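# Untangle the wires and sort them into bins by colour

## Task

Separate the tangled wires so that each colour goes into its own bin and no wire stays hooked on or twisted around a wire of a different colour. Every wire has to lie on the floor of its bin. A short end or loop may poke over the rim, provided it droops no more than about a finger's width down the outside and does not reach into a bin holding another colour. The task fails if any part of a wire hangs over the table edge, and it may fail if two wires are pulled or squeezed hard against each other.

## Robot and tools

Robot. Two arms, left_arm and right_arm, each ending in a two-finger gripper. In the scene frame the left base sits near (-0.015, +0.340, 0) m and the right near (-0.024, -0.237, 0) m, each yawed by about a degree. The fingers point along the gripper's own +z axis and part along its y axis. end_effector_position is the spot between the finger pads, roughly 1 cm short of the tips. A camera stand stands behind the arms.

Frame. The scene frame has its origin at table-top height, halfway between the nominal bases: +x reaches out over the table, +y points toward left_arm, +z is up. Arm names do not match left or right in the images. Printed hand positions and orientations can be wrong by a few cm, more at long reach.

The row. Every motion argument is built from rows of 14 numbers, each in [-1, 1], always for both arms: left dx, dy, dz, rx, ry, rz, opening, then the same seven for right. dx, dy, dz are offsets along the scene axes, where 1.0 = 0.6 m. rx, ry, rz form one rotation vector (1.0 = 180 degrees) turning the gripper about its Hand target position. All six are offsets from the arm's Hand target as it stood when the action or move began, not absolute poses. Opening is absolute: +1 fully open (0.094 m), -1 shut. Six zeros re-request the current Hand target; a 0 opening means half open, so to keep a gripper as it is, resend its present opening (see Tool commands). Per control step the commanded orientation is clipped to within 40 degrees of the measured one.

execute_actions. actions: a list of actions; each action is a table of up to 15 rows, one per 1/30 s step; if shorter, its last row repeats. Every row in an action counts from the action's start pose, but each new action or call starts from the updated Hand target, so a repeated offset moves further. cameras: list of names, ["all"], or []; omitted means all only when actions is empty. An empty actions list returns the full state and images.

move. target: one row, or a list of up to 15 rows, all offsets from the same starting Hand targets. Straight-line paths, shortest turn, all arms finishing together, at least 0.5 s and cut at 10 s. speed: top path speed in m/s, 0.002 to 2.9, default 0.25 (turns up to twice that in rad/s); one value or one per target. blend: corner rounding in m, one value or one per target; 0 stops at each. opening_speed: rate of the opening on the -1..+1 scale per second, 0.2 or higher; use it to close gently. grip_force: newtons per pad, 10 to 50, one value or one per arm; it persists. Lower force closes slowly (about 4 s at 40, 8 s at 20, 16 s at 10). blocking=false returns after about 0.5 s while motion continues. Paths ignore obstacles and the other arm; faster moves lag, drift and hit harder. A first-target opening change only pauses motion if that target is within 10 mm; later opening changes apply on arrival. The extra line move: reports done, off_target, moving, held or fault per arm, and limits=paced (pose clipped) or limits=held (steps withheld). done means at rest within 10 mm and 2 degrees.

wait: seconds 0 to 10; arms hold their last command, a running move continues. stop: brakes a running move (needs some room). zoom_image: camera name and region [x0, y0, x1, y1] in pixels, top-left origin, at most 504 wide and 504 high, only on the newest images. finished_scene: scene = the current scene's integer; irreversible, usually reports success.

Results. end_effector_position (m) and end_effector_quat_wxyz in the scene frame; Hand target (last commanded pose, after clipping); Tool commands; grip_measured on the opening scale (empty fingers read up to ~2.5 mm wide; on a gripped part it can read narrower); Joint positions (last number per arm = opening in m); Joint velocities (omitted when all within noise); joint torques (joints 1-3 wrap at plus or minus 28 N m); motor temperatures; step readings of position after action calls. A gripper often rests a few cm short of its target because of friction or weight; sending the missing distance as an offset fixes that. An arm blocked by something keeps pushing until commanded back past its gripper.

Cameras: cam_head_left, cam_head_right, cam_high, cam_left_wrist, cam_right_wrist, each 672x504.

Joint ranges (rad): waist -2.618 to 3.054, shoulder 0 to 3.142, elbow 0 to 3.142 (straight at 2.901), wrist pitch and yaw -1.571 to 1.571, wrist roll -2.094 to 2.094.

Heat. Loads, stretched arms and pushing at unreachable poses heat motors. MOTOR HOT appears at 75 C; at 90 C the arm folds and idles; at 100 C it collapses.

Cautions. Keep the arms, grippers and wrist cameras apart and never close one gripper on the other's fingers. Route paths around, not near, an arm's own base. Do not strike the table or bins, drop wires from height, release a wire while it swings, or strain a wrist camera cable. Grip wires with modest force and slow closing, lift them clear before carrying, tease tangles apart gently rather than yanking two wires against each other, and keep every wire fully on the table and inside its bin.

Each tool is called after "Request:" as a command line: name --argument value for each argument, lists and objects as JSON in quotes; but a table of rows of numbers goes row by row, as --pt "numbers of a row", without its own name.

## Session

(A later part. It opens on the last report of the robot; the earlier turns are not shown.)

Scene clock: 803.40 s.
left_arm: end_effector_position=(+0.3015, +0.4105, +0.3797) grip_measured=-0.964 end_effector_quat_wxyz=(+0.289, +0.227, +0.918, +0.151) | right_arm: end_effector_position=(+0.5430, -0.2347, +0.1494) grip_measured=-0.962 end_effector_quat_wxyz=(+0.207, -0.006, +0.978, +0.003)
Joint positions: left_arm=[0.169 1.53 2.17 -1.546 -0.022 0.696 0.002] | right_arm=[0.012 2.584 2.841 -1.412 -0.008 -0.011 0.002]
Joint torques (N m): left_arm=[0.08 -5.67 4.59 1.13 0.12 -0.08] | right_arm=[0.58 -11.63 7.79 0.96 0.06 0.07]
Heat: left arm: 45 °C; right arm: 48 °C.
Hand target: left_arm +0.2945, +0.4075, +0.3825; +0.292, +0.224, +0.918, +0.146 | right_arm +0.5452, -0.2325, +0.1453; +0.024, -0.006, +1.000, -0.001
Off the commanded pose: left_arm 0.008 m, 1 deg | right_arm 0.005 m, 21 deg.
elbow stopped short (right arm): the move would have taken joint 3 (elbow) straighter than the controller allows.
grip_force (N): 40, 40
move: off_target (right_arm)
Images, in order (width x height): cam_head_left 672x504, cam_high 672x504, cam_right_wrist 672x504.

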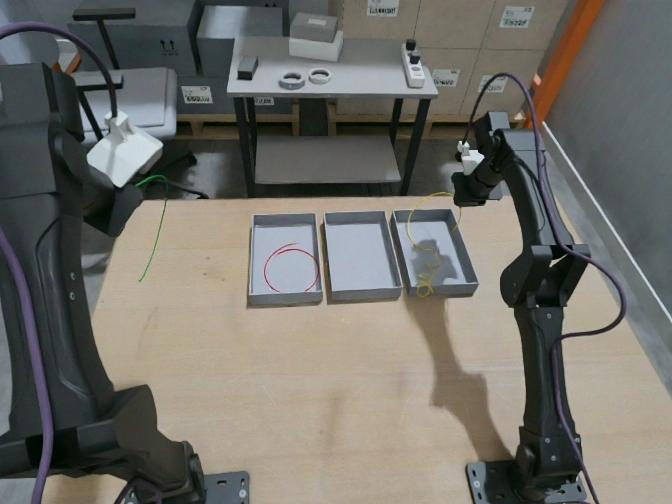

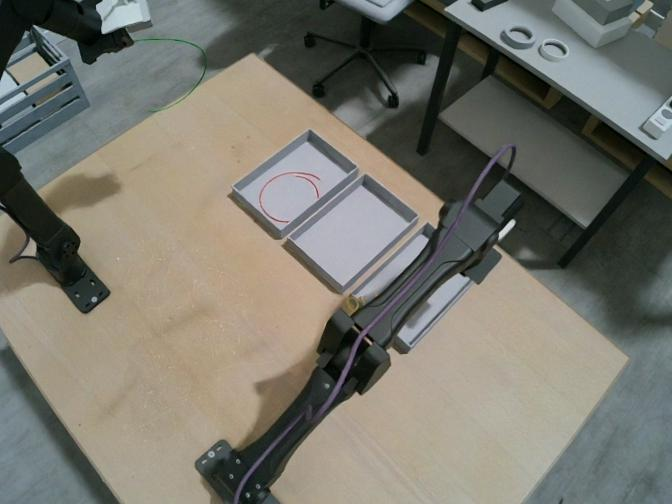

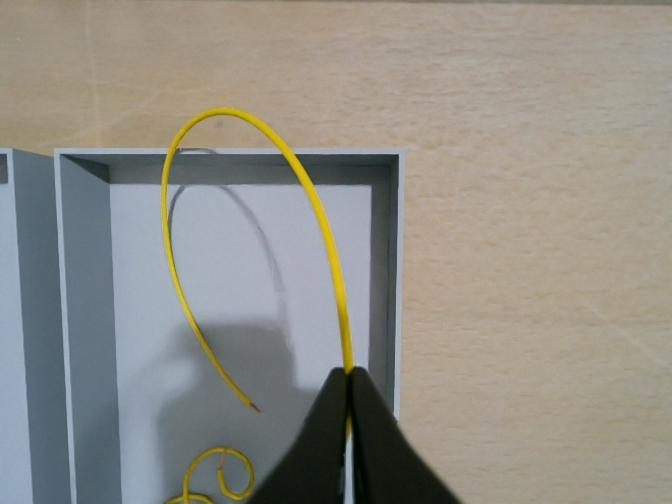

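Request:
move --pt "0 0 0 0 0 0 -1 -0.07 -0.005 -0.06 0 0 0 -1" --pt "0 0 0 0 0 0 -1 -0.085 -0.01 -0.17 0 0 0 -1" --speed 0.1 --blend 0.02 --cameras '["cam_head_left","cam_high","cam_right_wrist"]'

Scene clock: 813.70 s.
left_arm: end_effector_position=(+0.3015, +0.4105, +0.3797) grip_measured=-0.964 end_effector_quat_wxyz=(+0.289, +0.227, +0.918, +0.151) | right_arm: end_effector_position=(+0.4988, -0.2347, +0.0567) grip_measured=-0.962 end_effector_quat_wxyz=(+0.046, -0.006, +0.999, +0.004)
Joint positions: left_arm=[0.169 1.53 2.17 -1.546 -0.022 0.696 0.002] | right_arm=[0.012 2.711 2.783 -1.552 -0.008 -0.011 0.002]
Joint torques (N m): left_arm=[-0.08 -5.72 4.48 1.19 0.06 -0.08] | right_arm=[-0.29 -12.14 5 0.32 0.06 -0.05]
Heat: left arm: 45 °C; right arm: 47 °C.
Hand target: left_arm +0.2945, +0.4075, +0.3825; +0.292, +0.224, +0.918, +0.146 | right_arm +0.4941, -0.2385, +0.0433; +0.024, -0.006, +1.000, -0.001
Off the commanded pose: left_arm 0.008 m, 1 deg | right_arm 0.015 m, 2 deg.
elbow stopped short (right arm): the move would have taken joint 3 (elbow) straighter than the controller allows.
joint sent to its limit (right arm) — joint 4 (wrist pitch), lower limit. The joint targets still meet the commanded pose.
grip_force (N): 40, 40
move: off_target (right_arm)
Images, in order (width x height): cam_head_left 672x504, cam_high 672x504, cam_right_wrist 672x504.

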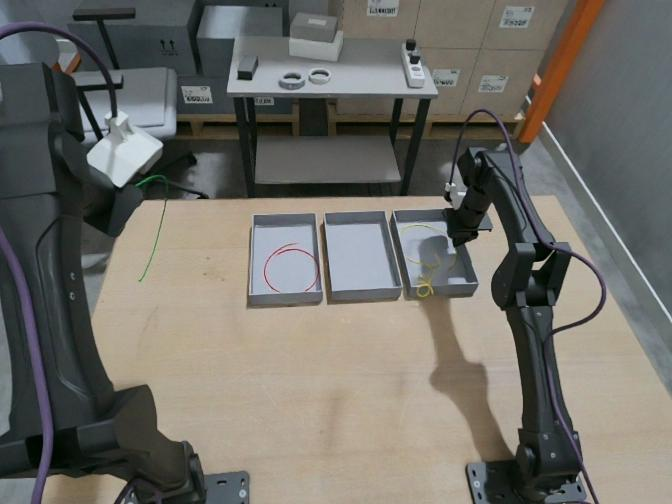

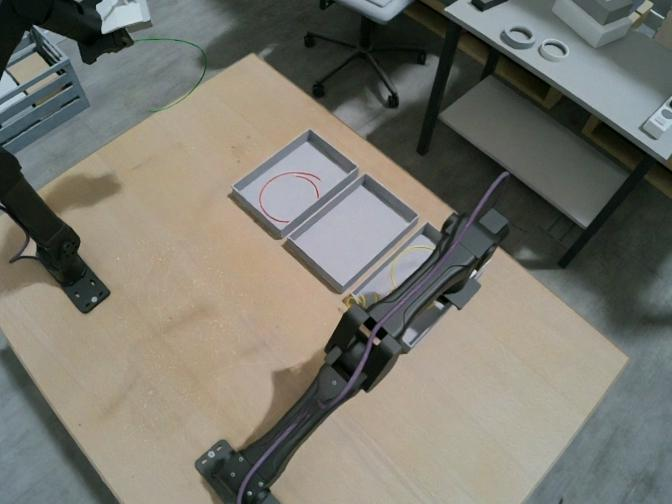

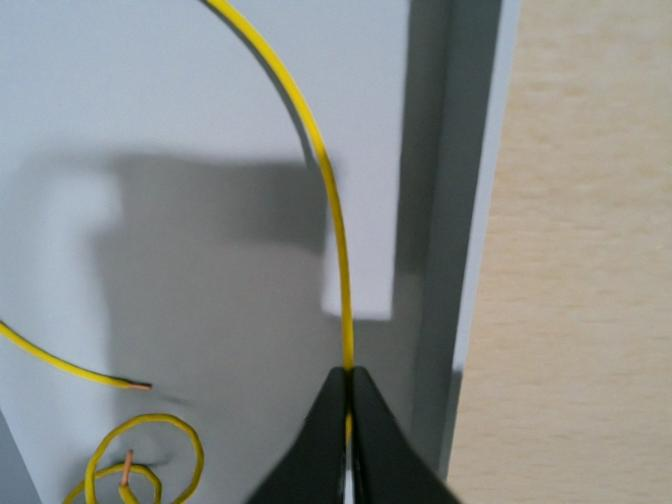

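Request:
move --pt "0 0 0 0 0 0 -1 0.0 0 -0.035 0 0 0 -1" --pt "0 0 0 0 0 0 -1 0 0 -0.035 0 0 0 -0.65" --speed 0.05 --opening_speed 0.3

Request:
move --pt "0 0 0 0 0 0 -1 0 0 0.12 0 0 0 -0.65" --pt "0 0 0 0 0 0 -1 -0.15 0 0.22 0 0 0 -0.65" --speed 0.15 --cameras '["cam_head_left","cam_high","cam_right_wrist"]'

Request:
zoom_image --camera "cam_head_left" --region '[390, 200, 490, 310]'

Scene clock: 829.33 s.
left_arm: end_effector_position=(+0.3015, +0.4105, +0.3797) grip_measured=-0.964 end_effector_quat_wxyz=(+0.289, +0.227, +0.918, +0.151) | right_arm: end_effector_position=(+0.4911, -0.2321, +0.0228) grip_measured=-0.652 end_effector_quat_wxyz=(+0.015, -0.006, +1.000, +0.011)
Joint positions: left_arm=[0.169 1.53 2.17 -1.546 -0.022 0.696 0.002] | right_arm=[0.012 2.704 2.633 -1.471 -0.021 -0.011 0.016]
Joint torques (N m): left_arm=[-0.05 -5.81 4.57 1.13 0.09 -0.11] | right_arm=[-0.32 -14.9 3.75 0.64 0.2 -0.05]
Motor temperatures (°C): left_arm=[33 42 45 37 32 33 37] | right_arm=[31 52 41 37 34 32 36]
Heat: left arm: 45 °C; right arm: 52 °C.
Hand target: left_arm +0.2945, +0.4075, +0.3825; +0.292, +0.224, +0.918, +0.146 | right_arm +0.4941, -0.2384, +0.0223; +0.024, -0.006, +1.000, -0.001
Off the commanded pose: left_arm 0.008 m, 1 deg | right_arm 0.007 m, 2 deg.
grip_force (N): 40, 40
move: done

Scene clock: 831.63 s.
left_arm: end_effector_position=(+0.3015, +0.4105, +0.3797) grip_measured=-0.964 end_effector_quat_wxyz=(+0.289, +0.227, +0.918, +0.151) | right_arm: end_effector_position=(+0.4097, -0.2345, +0.1422) grip_measured=-0.652 end_effector_quat_wxyz=(+0.018, -0.006, +1.000, +0.004)
Joint positions: left_arm=[0.169 1.53 2.17 -1.546 -0.022 0.696 0.002] | right_arm=[0.012 2.226 2.245 -1.554 -0.009 -0.011 0.016]
Joint torques (N m): left_arm=[-0.14 -5.78 4.36 1.16 0.1 -0.17] | right_arm=[-0.36 -14.3 4.48 0.23 0.07 -0.06]
Heat: left arm: 45 °C; right arm: 52 °C.
Hand target: left_arm +0.2945, +0.4075, +0.3825; +0.292, +0.224, +0.918, +0.146 | right_arm +0.4041, -0.2384, +0.1542; +0.024, -0.006, +1.000, -0.001
Off the commanded pose: left_arm 0.008 m, 1 deg | right_arm 0.014 m, 1 deg.
joint sent to its limit (right arm) — joint 4 (wrist pitch), lower limit. The joint targets still meet the commanded pose.
grip_force (N): 40, 40
move: off_target (right_arm)
Images, in order (width x height): cam_head_left 672x504, cam_high 672x504, cam_right_wrist 672x504.

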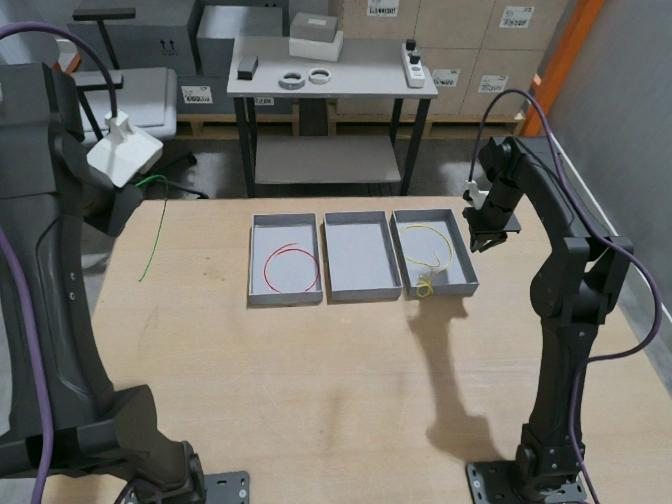

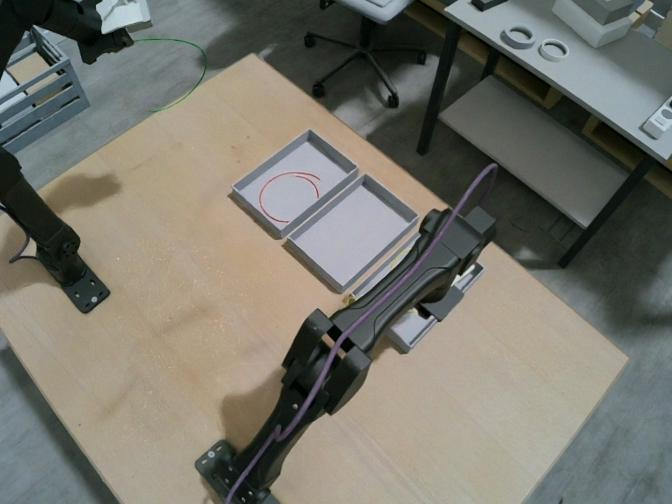

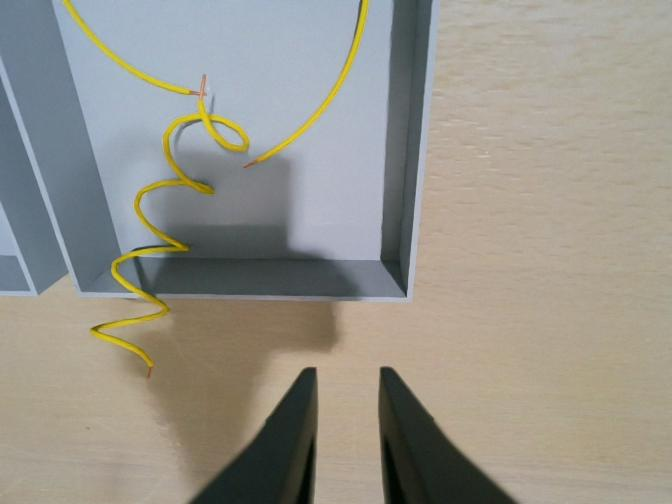

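Scaled by 4.582 from the camera's 672x504 image, which has a finer 960x720 frame.

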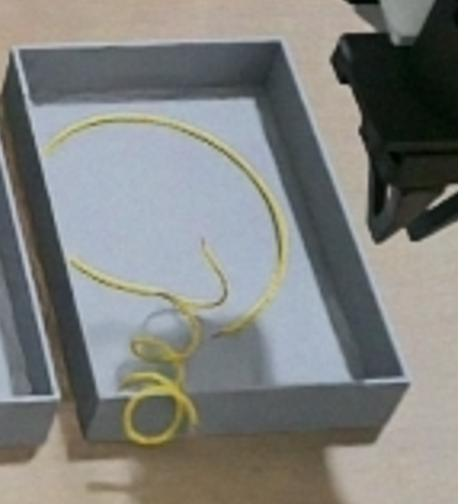

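Request:
move --target '[0,0,0,0,0,0,-1,-0.048,0.13,-0.07,0,0,0,-0.2]' --speed 0.12 --cameras '["cam_head_left","cam_head_right","cam_right_wrist"]'

Scene clock: 844.60 s.
left_arm: end_effector_position=(+0.3015, +0.4105, +0.3797) grip_measured=-0.964 end_effector_quat_wxyz=(+0.289, +0.227, +0.918, +0.151) | right_arm: end_effector_position=(+0.3743, -0.1585, +0.0991) grip_measured=-0.202 end_effector_quat_wxyz=(+0.002, -0.009, +1.000, +0.001)
Joint positions: left_arm=[0.169 1.53 2.17 -1.546 -0.022 0.696 0.002] | right_arm=[0.204 2.098 1.869 -1.338 -0.001 0.174 0.038]
Joint torques (N m): left_arm=[-0.09 -5.83 4.51 1.15 0.1 -0.1] | right_arm=[0.01 -13.93 4.59 0.41 0.09 0.05]
Heat: left arm: 45 °C; right arm: 50 °C.
Hand target: left_arm +0.2945, +0.4075, +0.3825; +0.292, +0.224, +0.918, +0.146 | right_arm +0.3753, -0.1604, +0.1122; +0.024, -0.006, +1.000, -0.001
Off the commanded pose: left_arm 0.008 m, 1 deg | right_arm 0.013 m, 3 deg.
grip_force (N): 40, 40
move: off_target (right_arm)
Images, in order (width x height): cam_head_left 672x504, cam_head_right 672x504, cam_right_wrist 672x504.

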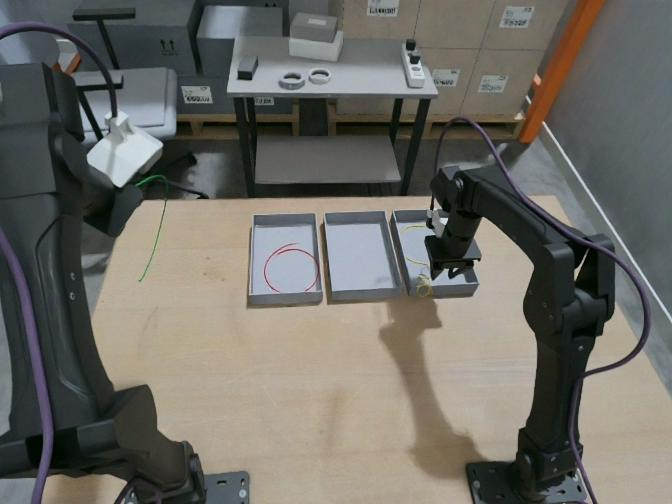

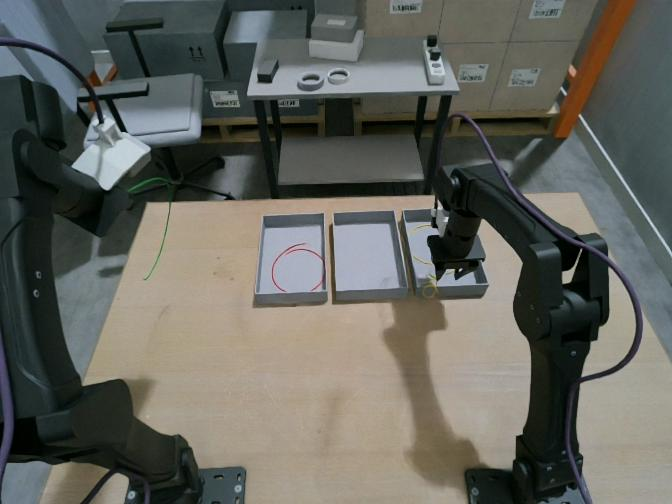

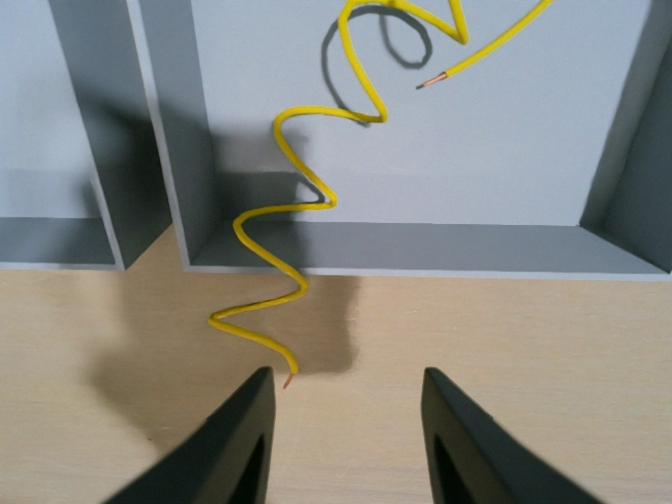

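Request:
move --pt "0 0 0 0 0 0 -1 -0.008 0.042 0 0 0 0 -0.1" --pt "0 0 0 0 0 0 -1 -0.008 0.042 -0.083 0 0 0 -0.1" --speed 0.06 --cameras '["cam_head_left","cam_right_wrist"]'

Request:
zoom_image --camera "cam_head_left" --region '[390, 200, 490, 310]'

Scene clock: 858.43 s.
left_arm: end_effector_position=(+0.3015, +0.4105, +0.3797) grip_measured=-0.964 end_effector_quat_wxyz=(+0.289, +0.227, +0.918, +0.151) | right_arm: end_effector_position=(+0.3689, -0.1338, +0.0555) grip_measured=-0.102 end_effector_quat_wxyz=(+0.009, -0.009, +1.000, +0.001)
Joint positions: left_arm=[0.169 1.53 2.17 -1.546 -0.022 0.696 0.002] | right_arm=[0.268 2.098 1.695 -1.15 0.002 0.238 0.042]
Joint torques (N m): left_arm=[-0.05 -5.93 4.62 1.18 0.1 -0.13] | right_arm=[0.08 -12.51 4.56 0.44 0.08 0.07]
Heat: left arm: 45 °C; right arm: 51 °C.
Hand target: left_arm +0.2945, +0.4075, +0.3825; +0.292, +0.224, +0.918, +0.146 | right_arm +0.3705, -0.1352, +0.0623; +0.024, -0.006, +1.000, -0.001
Off the commanded pose: left_arm 0.008 m, 1 deg | right_arm 0.007 m, 2 deg.
grip_force (N): 40, 40
move: done
Images, in order (width x height): cam_head_left 672x504, cam_right_wrist 672x504.

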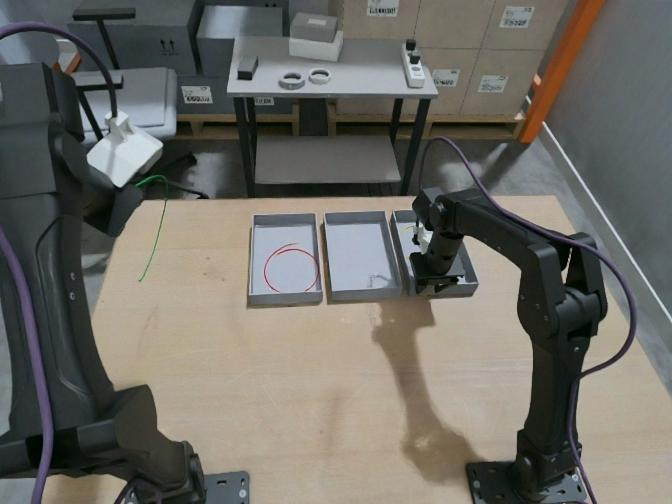

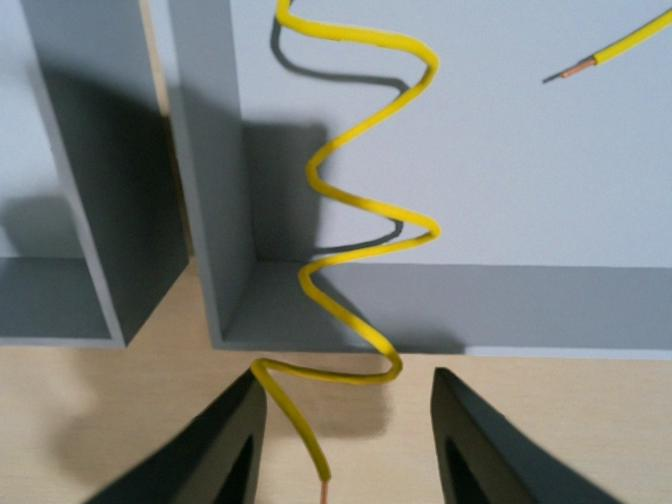

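Scaled by 4.582 from the camera's 672x504 image, which has a finer 960x720 frame.

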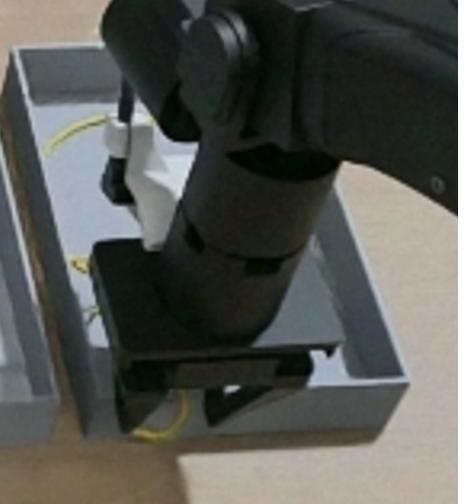

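Request:
move --pt "0 0 0 0 0 0 -1 0.003 0.01 -0.025 0 0 0 -0.1" --pt "0 0 0 0 0 0 -1 0.003 0.01 -0.025 0 0 0 -1" --speed 0.05 --opening_speed 0.4 --cameras '["cam_head_left","cam_right_wrist"]'

Request:
zoom_image --camera "cam_head_left" --region '[390, 200, 490, 310]'

Scene clock: 872.07 s.
left_arm: end_effector_position=(+0.3015, +0.4105, +0.3797) grip_measured=-0.964 end_effector_quat_wxyz=(+0.289, +0.227, +0.918, +0.151) | right_arm: end_effector_position=(+0.3715, -0.1316, +0.0495) grip_measured=-0.957 end_effector_quat_wxyz=(+0.018, -0.004, +1.000, +0.002)
Joint positions: left_arm=[0.169 1.53 2.17 -1.546 -0.022 0.696 0.002] | right_arm=[0.273 2.098 1.671 -1.109 0.005 0.253 0.002]
Joint torques (N m): left_arm=[-0.01 -5.87 4.83 1.16 0.1 -0.11] | right_arm=[0.72 -10.48 4.57 0.57 0.06 0.05]
Heat: left arm: 45 °C; right arm: 50 °C.
Hand target: left_arm +0.2945, +0.4075, +0.3825; +0.292, +0.224, +0.918, +0.146 | right_arm +0.3724, -0.1292, +0.0474; +0.024, -0.006, +1.000, -0.001
Off the commanded pose: left_arm 0.008 m, 1 deg | right_arm 0.003 m, 1 deg.
grip_force (N): 40, 40
move: done
Images, in order (width x height): cam_head_left 672x504, cam_right_wrist 672x504.

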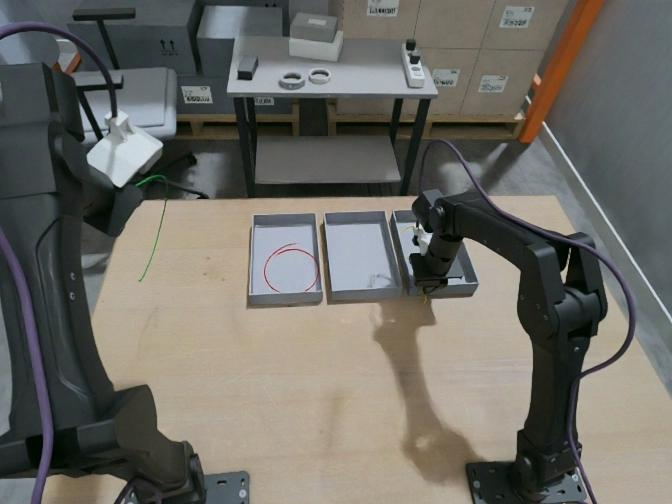

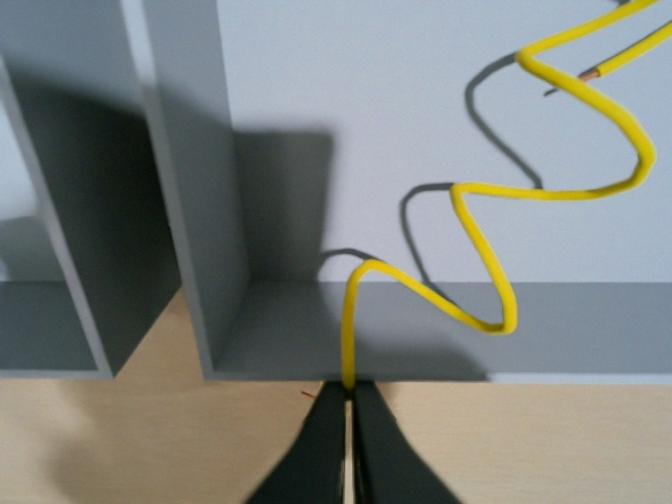

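Scaled by 4.582 from the camera's 672x504 image, which has a finer 960x720 frame.

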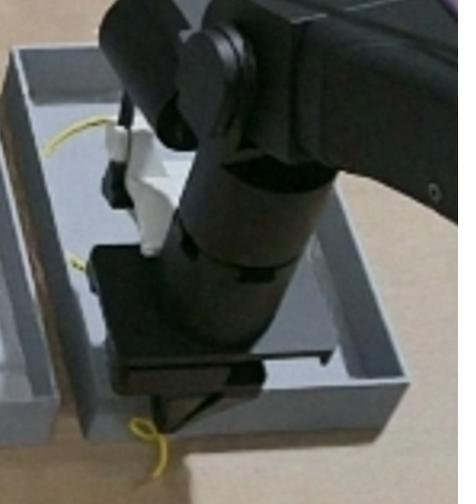

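Request:
move --pt "0 0 0 0 0 0 -1 0 -0.01 0.15 0 0 0 -1" --pt "0 0 0 0 0 0 -1 0.16 -0.1 0.17 0 0 0 -1" --pt "0 0 0 0 0 0 -1 0.17 -0.1 -0.02 0 0 0 -1" --speed 0.1 --blend 0.02 --cameras '["cam_head_left","cam_right_wrist"]'

Request:
zoom_image --camera "cam_head_left" --region '[380, 190, 490, 310]'

Scene clock: 885.33 s.
left_arm: end_effector_position=(+0.3015, +0.4105, +0.3797) grip_measured=-0.964 end_effector_quat_wxyz=(+0.289, +0.227, +0.918, +0.151) | right_arm: end_effector_position=(+0.4708, -0.1872, +0.0346) grip_measured=-0.957 end_effector_quat_wxyz=(+0.014, -0.006, +1.000, -0.002)
Joint positions: left_arm=[0.169 1.53 2.17 -1.546 -0.022 0.696 0.002] | right_arm=[0.112 2.547 2.381 -1.376 0.006 0.09 0.002]
Joint torques (N m): left_arm=[0.06 -5.75 4.67 1.18 0.09 -0.09] | right_arm=[-0.35 -14.12 4.52 0.56 -0.04 -0.07]
Heat: left arm: 45 °C; right arm: 50 °C.
Hand target: left_arm +0.2945, +0.4075, +0.3825; +0.292, +0.224, +0.918, +0.146 | right_arm +0.4744, -0.1892, +0.0354; +0.024, -0.006, +1.000, -0.001
Off the commanded pose: left_arm 0.008 m, 1 deg | right_arm 0.004 m, 1 deg.
grip_force (N): 40, 40
move: done
Images, in order (width x height): cam_head_left 672x504, cam_right_wrist 672x504.

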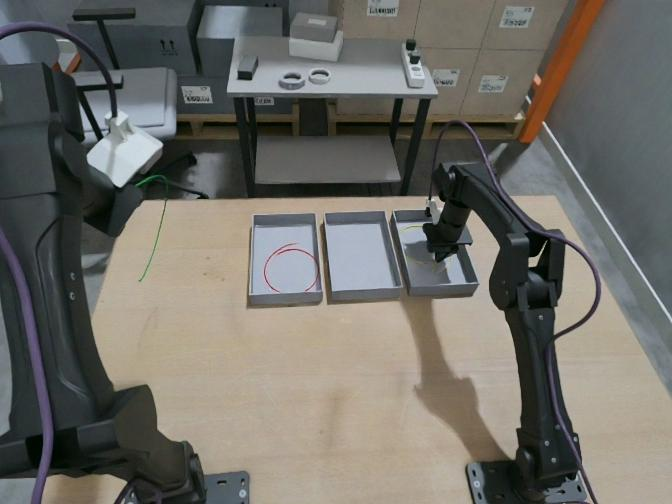

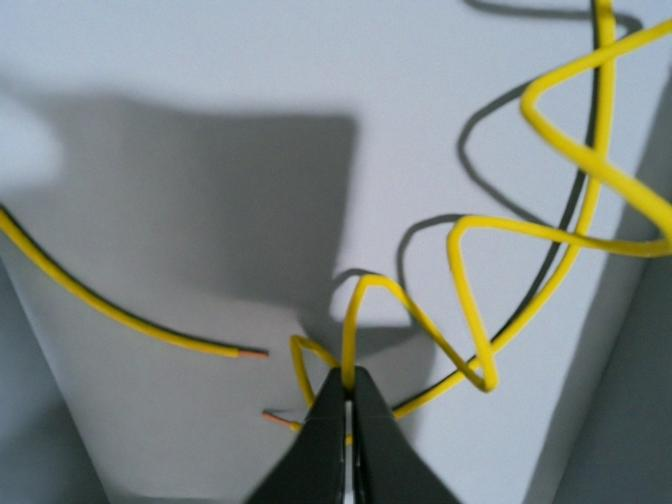

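Scaled by 4.200 from the camera's 672x504 image, which has a finer 960x720 frame.

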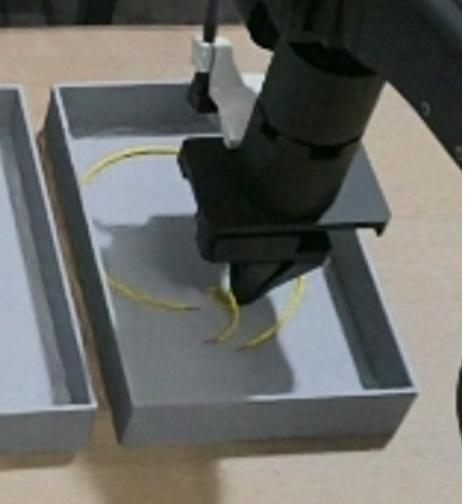

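Good. Release slowly and retreat.

Request:
move --pt "0 0 0 0 0 0 -1 0 0 -0.01 0 0 0 -1" --pt "0 0 0 0 0 0 -1 0 0 -0.01 0 0 0 -0.65" --speed 0.05 --opening_speed 0.3

Request:
move --pt "0 0 0 0 0 0 -1 0 0 0.12 0 0 0 -0.65" --pt "0 0 0 0 0 0 -1 -0.27 -0.08 0.22 0 0 0 -0.65" --speed 0.15 --cameras '["cam_head_left","cam_high","cam_right_wrist"]'

Request:
zoom_image --camera "cam_head_left" --region '[380, 190, 490, 310]'

Scene clock: 897.53 s.
left_arm: end_effector_position=(+0.3015, +0.4105, +0.3797) grip_measured=-0.964 end_effector_quat_wxyz=(+0.289, +0.227, +0.918, +0.151) | right_arm: end_effector_position=(+0.4733, -0.1870, +0.0272) grip_measured=-0.652 end_effector_quat_wxyz=(+0.018, -0.006, +1.000, -0.001)
Joint positions: left_arm=[0.169 1.53 2.17 -1.546 -0.022 0.696 0.002] | right_arm=[0.112 2.547 2.351 -1.338 0.006 0.09 0.016]
Joint torques (N m): left_arm=[0.01 -5.79 4.52 1.16 0.06 -0.1] | right_arm=[-0.35 -14.37 4.59 0.48 -0.04 -0.06]
Heat: left arm: 45 °C; right arm: 52 °C.
Hand target: left_arm +0.2945, +0.4075, +0.3825; +0.292, +0.224, +0.918, +0.146 | right_arm +0.4743, -0.1892, +0.0294; +0.024, -0.006, +1.000, -0.001
Off the commanded pose: left_arm 0.008 m, 1 deg | right_arm 0.003 m, 1 deg.
grip_force (N): 40, 40
move: done

Scene clock: 900.30 s.
left_arm: end_effector_position=(+0.3015, +0.4105, +0.3797) grip_measured=-0.964 end_effector_quat_wxyz=(+0.289, +0.227, +0.918, +0.151) | right_arm: end_effector_position=(+0.3176, -0.2366, +0.1572) grip_measured=-0.652 end_effector_quat_wxyz=(+0.021, -0.005, +1.000, -0.003)
Joint positions: left_arm=[0.169 1.53 2.17 -1.546 -0.022 0.696 0.002] | right_arm=[0.014 1.803 1.691 -1.416 0.006 -0.007 0.016]
Joint torques (N m): left_arm=[-0.09 -6.01 4.33 1.16 0.07 -0.09] | right_arm=[-0.29 -9.8 4.59 0.28 -0.1 -0.07]
Heat: left arm: 45 °C; right arm: 52 °C.
Hand target: left_arm +0.2945, +0.4075, +0.3825; +0.292, +0.224, +0.918, +0.146 | right_arm +0.3123, -0.2372, +0.1615; +0.024, -0.006, +1.000, -0.001
Off the commanded pose: left_arm 0.008 m, 1 deg | right_arm 0.007 m, 0 deg.
grip_force (N): 40, 40
move: done
Images, in order (width x height): cam_head_left 672x504, cam_high 672x504, cam_right_wrist 672x504.

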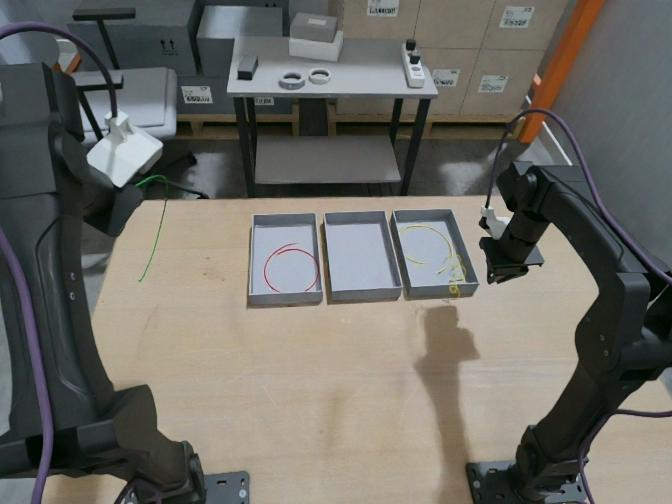

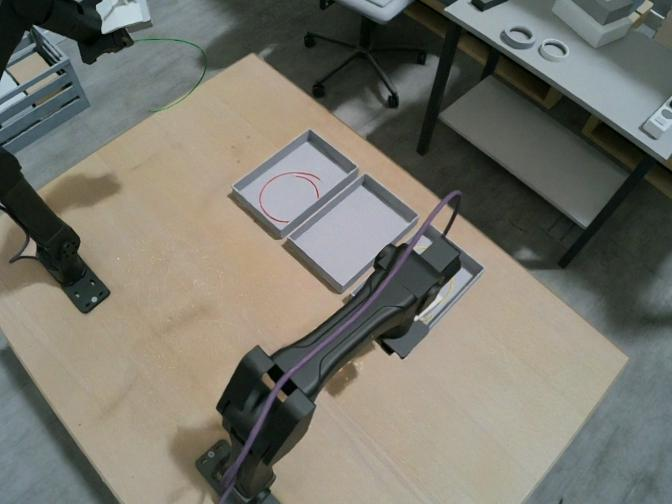

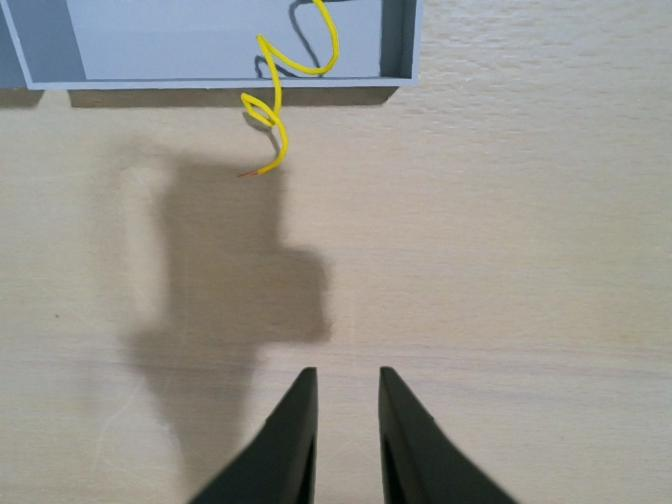

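Scaled by 4.200 from the camera's 672x504 image, which has a finer 960x720 frame.

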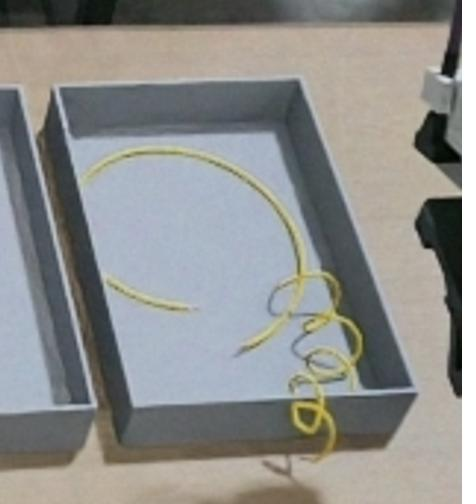

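Request:
move --pt "0 0 0 0 0 0 -1 0.08 0.05 -0.03 0 0 0 -0.2" --pt "0 0 0 0 0 0 -1 0.09 0.05 -0.125 0 0 0 -0.2" --speed 0.1 --cameras '["cam_right_wrist"]'

Scene clock: 916.47 s.
left_arm: end_effector_position=(+0.3015, +0.4105, +0.3797) grip_measured=-0.964 end_effector_quat_wxyz=(+0.289, +0.227, +0.918, +0.151) | right_arm: end_effector_position=(+0.3661, -0.2082, +0.0948) grip_measured=-0.202 end_effector_quat_wxyz=(+0.030, -0.008, +1.000, -0.001)
Joint positions: left_arm=[0.169 1.53 2.17 -1.546 -0.022 0.696 0.002] | right_arm=[0.086 1.977 1.673 -1.206 0.006 0.059 0.038]
Joint torques (N m): left_arm=[0.01 -5.74 4.56 1.15 0.09 -0.13] | right_arm=[0.18 -8.05 4.94 0.54 -0.06 0.06]
Heat: left arm: 44 °C; right arm: 52 °C.
Hand target: left_arm +0.2945, +0.4075, +0.3825; +0.292, +0.224, +0.918, +0.146 | right_arm +0.3663, -0.2072, +0.0864; +0.024, -0.006, +1.000, -0.001
Off the commanded pose: left_arm 0.008 m, 1 deg | right_arm 0.008 m, 1 deg.
grip_force (N): 40, 40
move: done
Images, in order (width x height): cam_right_wrist 672x504.

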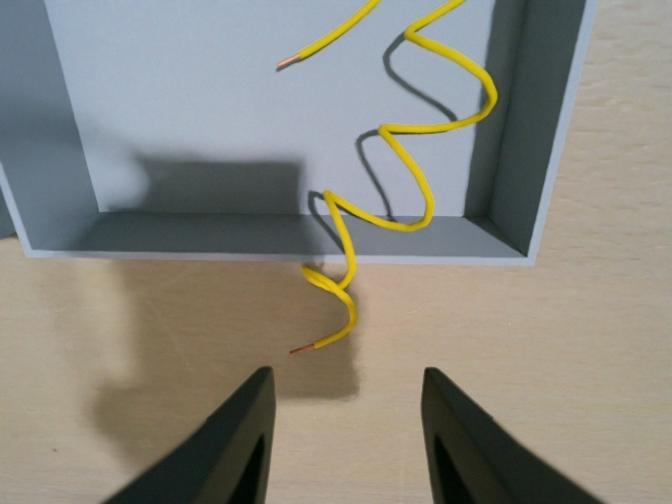

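Request:
move --pt "0 0 0 0 0 0 -1 -0.003 0.006 -0.078 0 0 0 -0.2" --pt "0 0 0 0 0 0 -1 -0.003 0.006 -0.078 0 0 0 -1" --speed 0.05 --opening_speed 0.4 --cameras '["cam_right_wrist","cam_head_left"]'

Request:
zoom_image --camera "cam_head_left" --region '[380, 190, 490, 310]'

Scene clock: 931.13 s.
left_arm: end_effector_position=(+0.3015, +0.4105, +0.3797) grip_measured=-0.964 end_effector_quat_wxyz=(+0.289, +0.227, +0.918, +0.151) | right_arm: end_effector_position=(+0.3663, -0.2061, +0.0497) grip_measured=-0.952 end_effector_quat_wxyz=(+0.033, -0.006, +0.999, +0.000)
Joint positions: left_arm=[0.169 1.53 2.17 -1.546 -0.022 0.696 0.002] | right_arm=[0.091 2.001 1.525 -1.03 0.006 0.068 0.002]
Joint torques (N m): left_arm=[0.05 -5.97 4.52 1.16 0.08 -0.09] | right_arm=[0.54 -7.88 4.67 0.55 -0.06 0.06]
Heat: left arm: 44 °C; right arm: 51 °C.
Hand target: left_arm +0.2945, +0.4075, +0.3825; +0.292, +0.224, +0.918, +0.146 | right_arm +0.3645, -0.2035, +0.0395; +0.024, -0.006, +1.000, -0.001
Off the commanded pose: left_arm 0.008 m, 1 deg | right_arm 0.011 m, 1 deg.
grip_force (N): 40, 40
move: off_target (right_arm); target 2's new opening was sent with right_arm's hand 0.011 m and 1 deg from that target
Images, in order (width x height): cam_head_left 672x504, cam_right_wrist 672x504.

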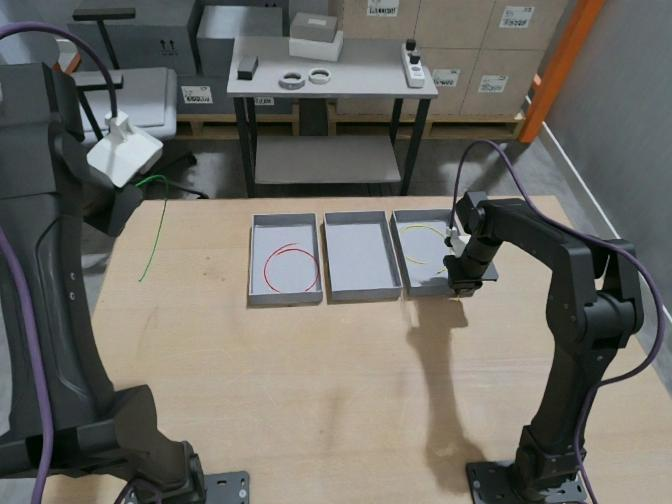

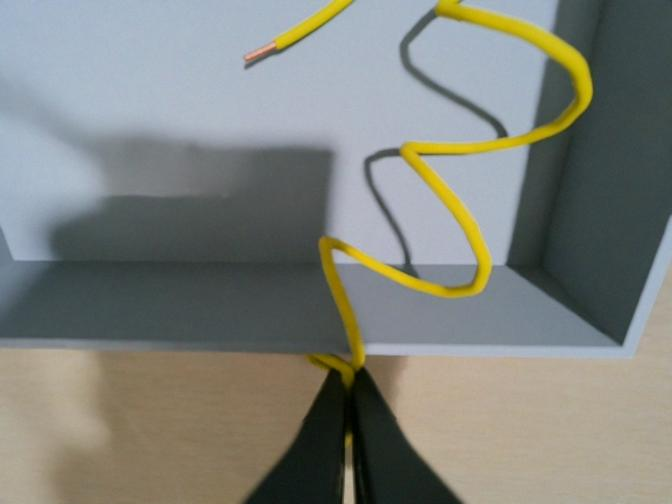

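Scaled by 4.200 from the camera's 672x504 image, which has a finer 960x720 frame.

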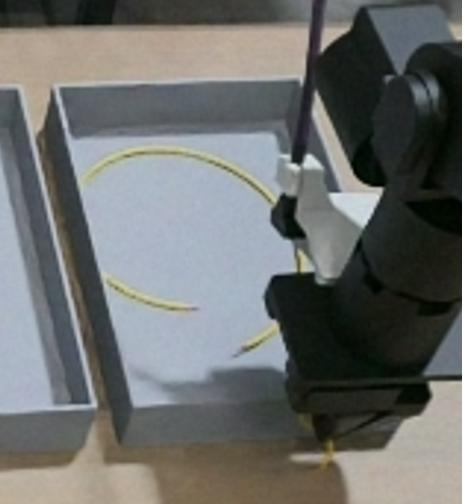

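Request:
move --pt "0 0 0 0 0 0 -1 0 0 0.15 0 0 0 -1" --pt "0 0 0 0 0 0 -1 0.21 0.02 0.17 0 0 0 -1" --pt "0 0 0 0 0 0 -1 0.22 0.02 -0.022 0 0 0 -1" --pt "0 0 0 0 0 0 -1 0.22 0.02 -0.022 0 0 0 -0.4" --speed 0.1 --blend '[0.02,0.02,0,0]' --opening_speed 0.3 --cameras '["cam_head_left","cam_right_wrist"]'

Scene clock: 946.57 s.
left_arm: end_effector_position=(+0.3015, +0.4105, +0.3797) grip_measured=-0.964 end_effector_quat_wxyz=(+0.289, +0.227, +0.918, +0.151) | right_arm: end_effector_position=(+0.4954, -0.1957, +0.0379) grip_measured=-0.402 end_effector_quat_wxyz=(+0.029, -0.005, +1.000, -0.001)
Joint positions: left_arm=[0.169 1.53 2.17 -1.546 -0.022 0.696 0.002] | right_arm=[0.091 2.741 2.768 -1.539 0.006 0.07 0.028]
Joint torques (N m): left_arm=[0.03 -5.81 4.4 1.17 0.14 -0.09] | right_arm=[0.62 -12.22 5.56 0.52 -0.05 0.06]
Heat: left arm: 44 °C; right arm: 50 °C.
Hand target: left_arm +0.2945, +0.4075, +0.3825; +0.292, +0.224, +0.918, +0.146 | right_arm +0.4965, -0.1916, +0.0265; +0.024, -0.006, +1.000, -0.001
Off the commanded pose: left_arm 0.008 m, 1 deg | right_arm 0.012 m, 1 deg.
grip_force (N): 40, 40
move: off_target (right_arm); target 4's new opening was sent with right_arm's hand 0.012 m and 1 deg from that target
Images, in order (width x height): cam_head_left 672x504, cam_right_wrist 672x504.

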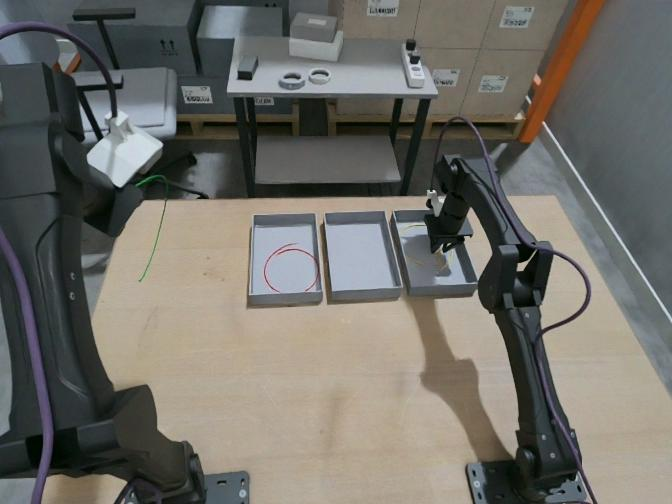

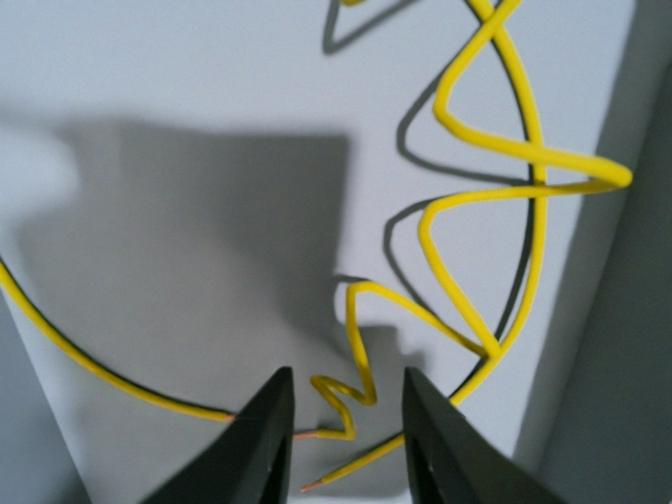

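Request:
move --target '[0,0,0,0,0,0,-1,0.0,0,0.08,0,0,0,-0.4]' --speed 0.06 --cameras '["cam_right_wrist"]'

Request:
move --pt "0 0 0 0 0 0 -1 0.0 0 0.07 0 0 0 -0.4" --pt "0 0 0 0 0 0 -1 -0.28 -0.06 0.09 0 0 0 -0.4" --speed 0.15 --cameras '["cam_head_left","cam_high","cam_right_wrist"]'

Request:
zoom_image --camera "cam_head_left" --region '[380, 190, 490, 310]'

Scene clock: 958.70 s.
left_arm: end_effector_position=(+0.3015, +0.4105, +0.3797) grip_measured=-0.964 end_effector_quat_wxyz=(+0.289, +0.227, +0.918, +0.151) | right_arm: end_effector_position=(+0.4958, -0.1957, +0.0477) grip_measured=-0.402 end_effector_quat_wxyz=(+0.037, -0.005, +0.999, +0.000)
Joint positions: left_arm=[0.169 1.53 2.17 -1.546 -0.022 0.696 0.002] | right_arm=[0.091 2.728 2.781 -1.551 0.006 0.07 0.028]
Joint torques (N m): left_arm=[0.28 -5.76 4.56 1.15 0.09 -0.14] | right_arm=[0.61 -18.55 5.65 0.28 -0.05 0.05]
Heat: left arm: 44 °C; right arm: 50 °C.
Hand target: left_arm +0.2945, +0.4075, +0.3825; +0.292, +0.224, +0.918, +0.146 | right_arm +0.4966, -0.1915, +0.0745; +0.024, -0.006, +1.000, -0.001
Off the commanded pose: left_arm 0.008 m, 1 deg | right_arm 0.027 m, 1 deg.
joint sent to its limit (right arm) — joint 4 (wrist pitch), lower limit. The joint targets are off in orientation, not in position.
grip_force (N): 40, 40
move: off_target (right_arm)
Images, in order (width x height): cam_right_wrist 672x504.

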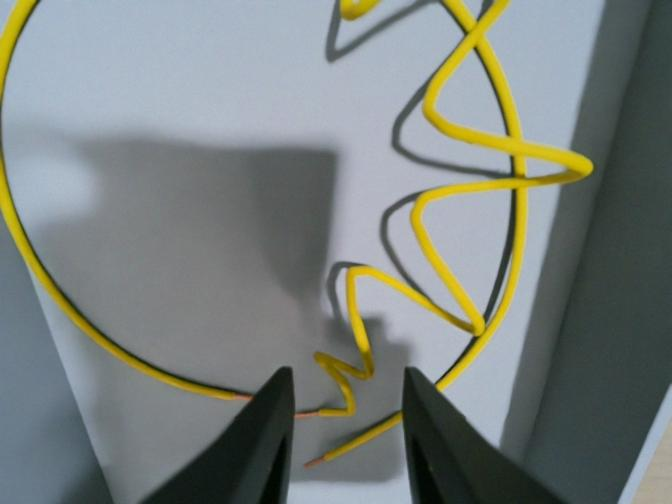

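Scene clock: 961.20 s.
left_arm: end_effector_position=(+0.3015, +0.4105, +0.3797) grip_measured=-0.964 end_effector_quat_wxyz=(+0.289, +0.227, +0.918, +0.151) | right_arm: end_effector_position=(+0.3296, -0.2261, +0.1224) grip_measured=-0.402 end_effector_quat_wxyz=(+0.011, -0.006, +1.000, -0.003)
Joint positions: left_arm=[0.169 1.53 2.17 -1.546 -0.022 0.696 0.002] | right_arm=[0.043 1.864 1.63 -1.316 0.006 0.021 0.028]
Joint torques (N m): left_arm=[-0.03 -5.76 4.44 1.11 0.07 -0.08] | right_arm=[-0.43 -10.82 4.44 0.44 -0.08 -0.06]
Heat: left arm: 44 °C; right arm: 51 °C.
Hand target: left_arm +0.2945, +0.4075, +0.3825; +0.292, +0.224, +0.918, +0.146 | right_arm +0.3285, -0.2276, +0.1284; +0.024, -0.006, +1.000, -0.001
Off the commanded pose: left_arm 0.008 m, 1 deg | right_arm 0.006 m, 2 deg.
grip_force (N): 40, 40
move: done
Images, in order (width x height): cam_head_left 672x504, cam_high 672x504, cam_right_wrist 672x504.

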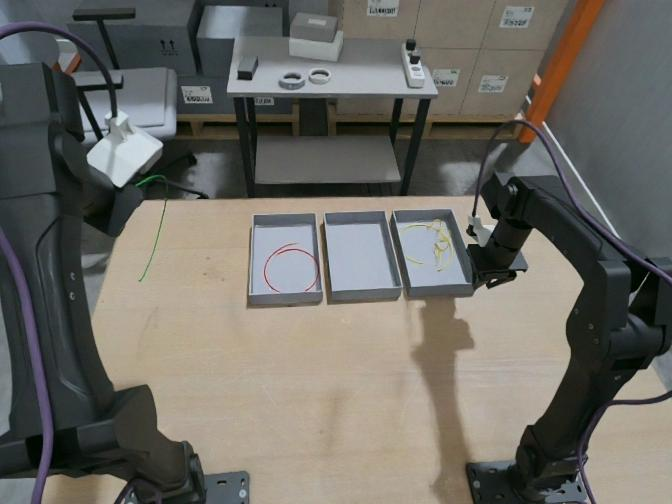

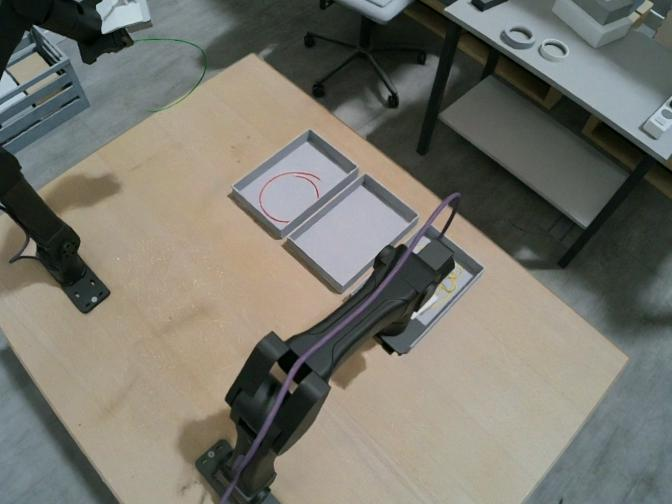

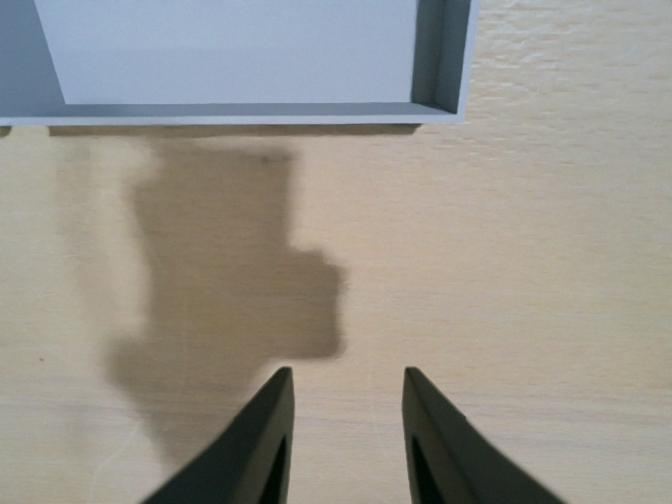

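Scaled by 4.200 from the camera's 672x504 image, which has a finer 960x720 frame.

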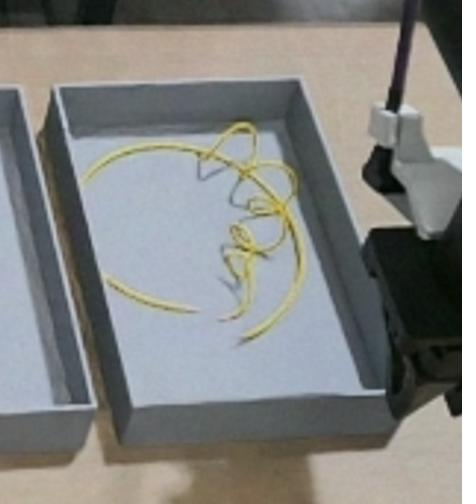

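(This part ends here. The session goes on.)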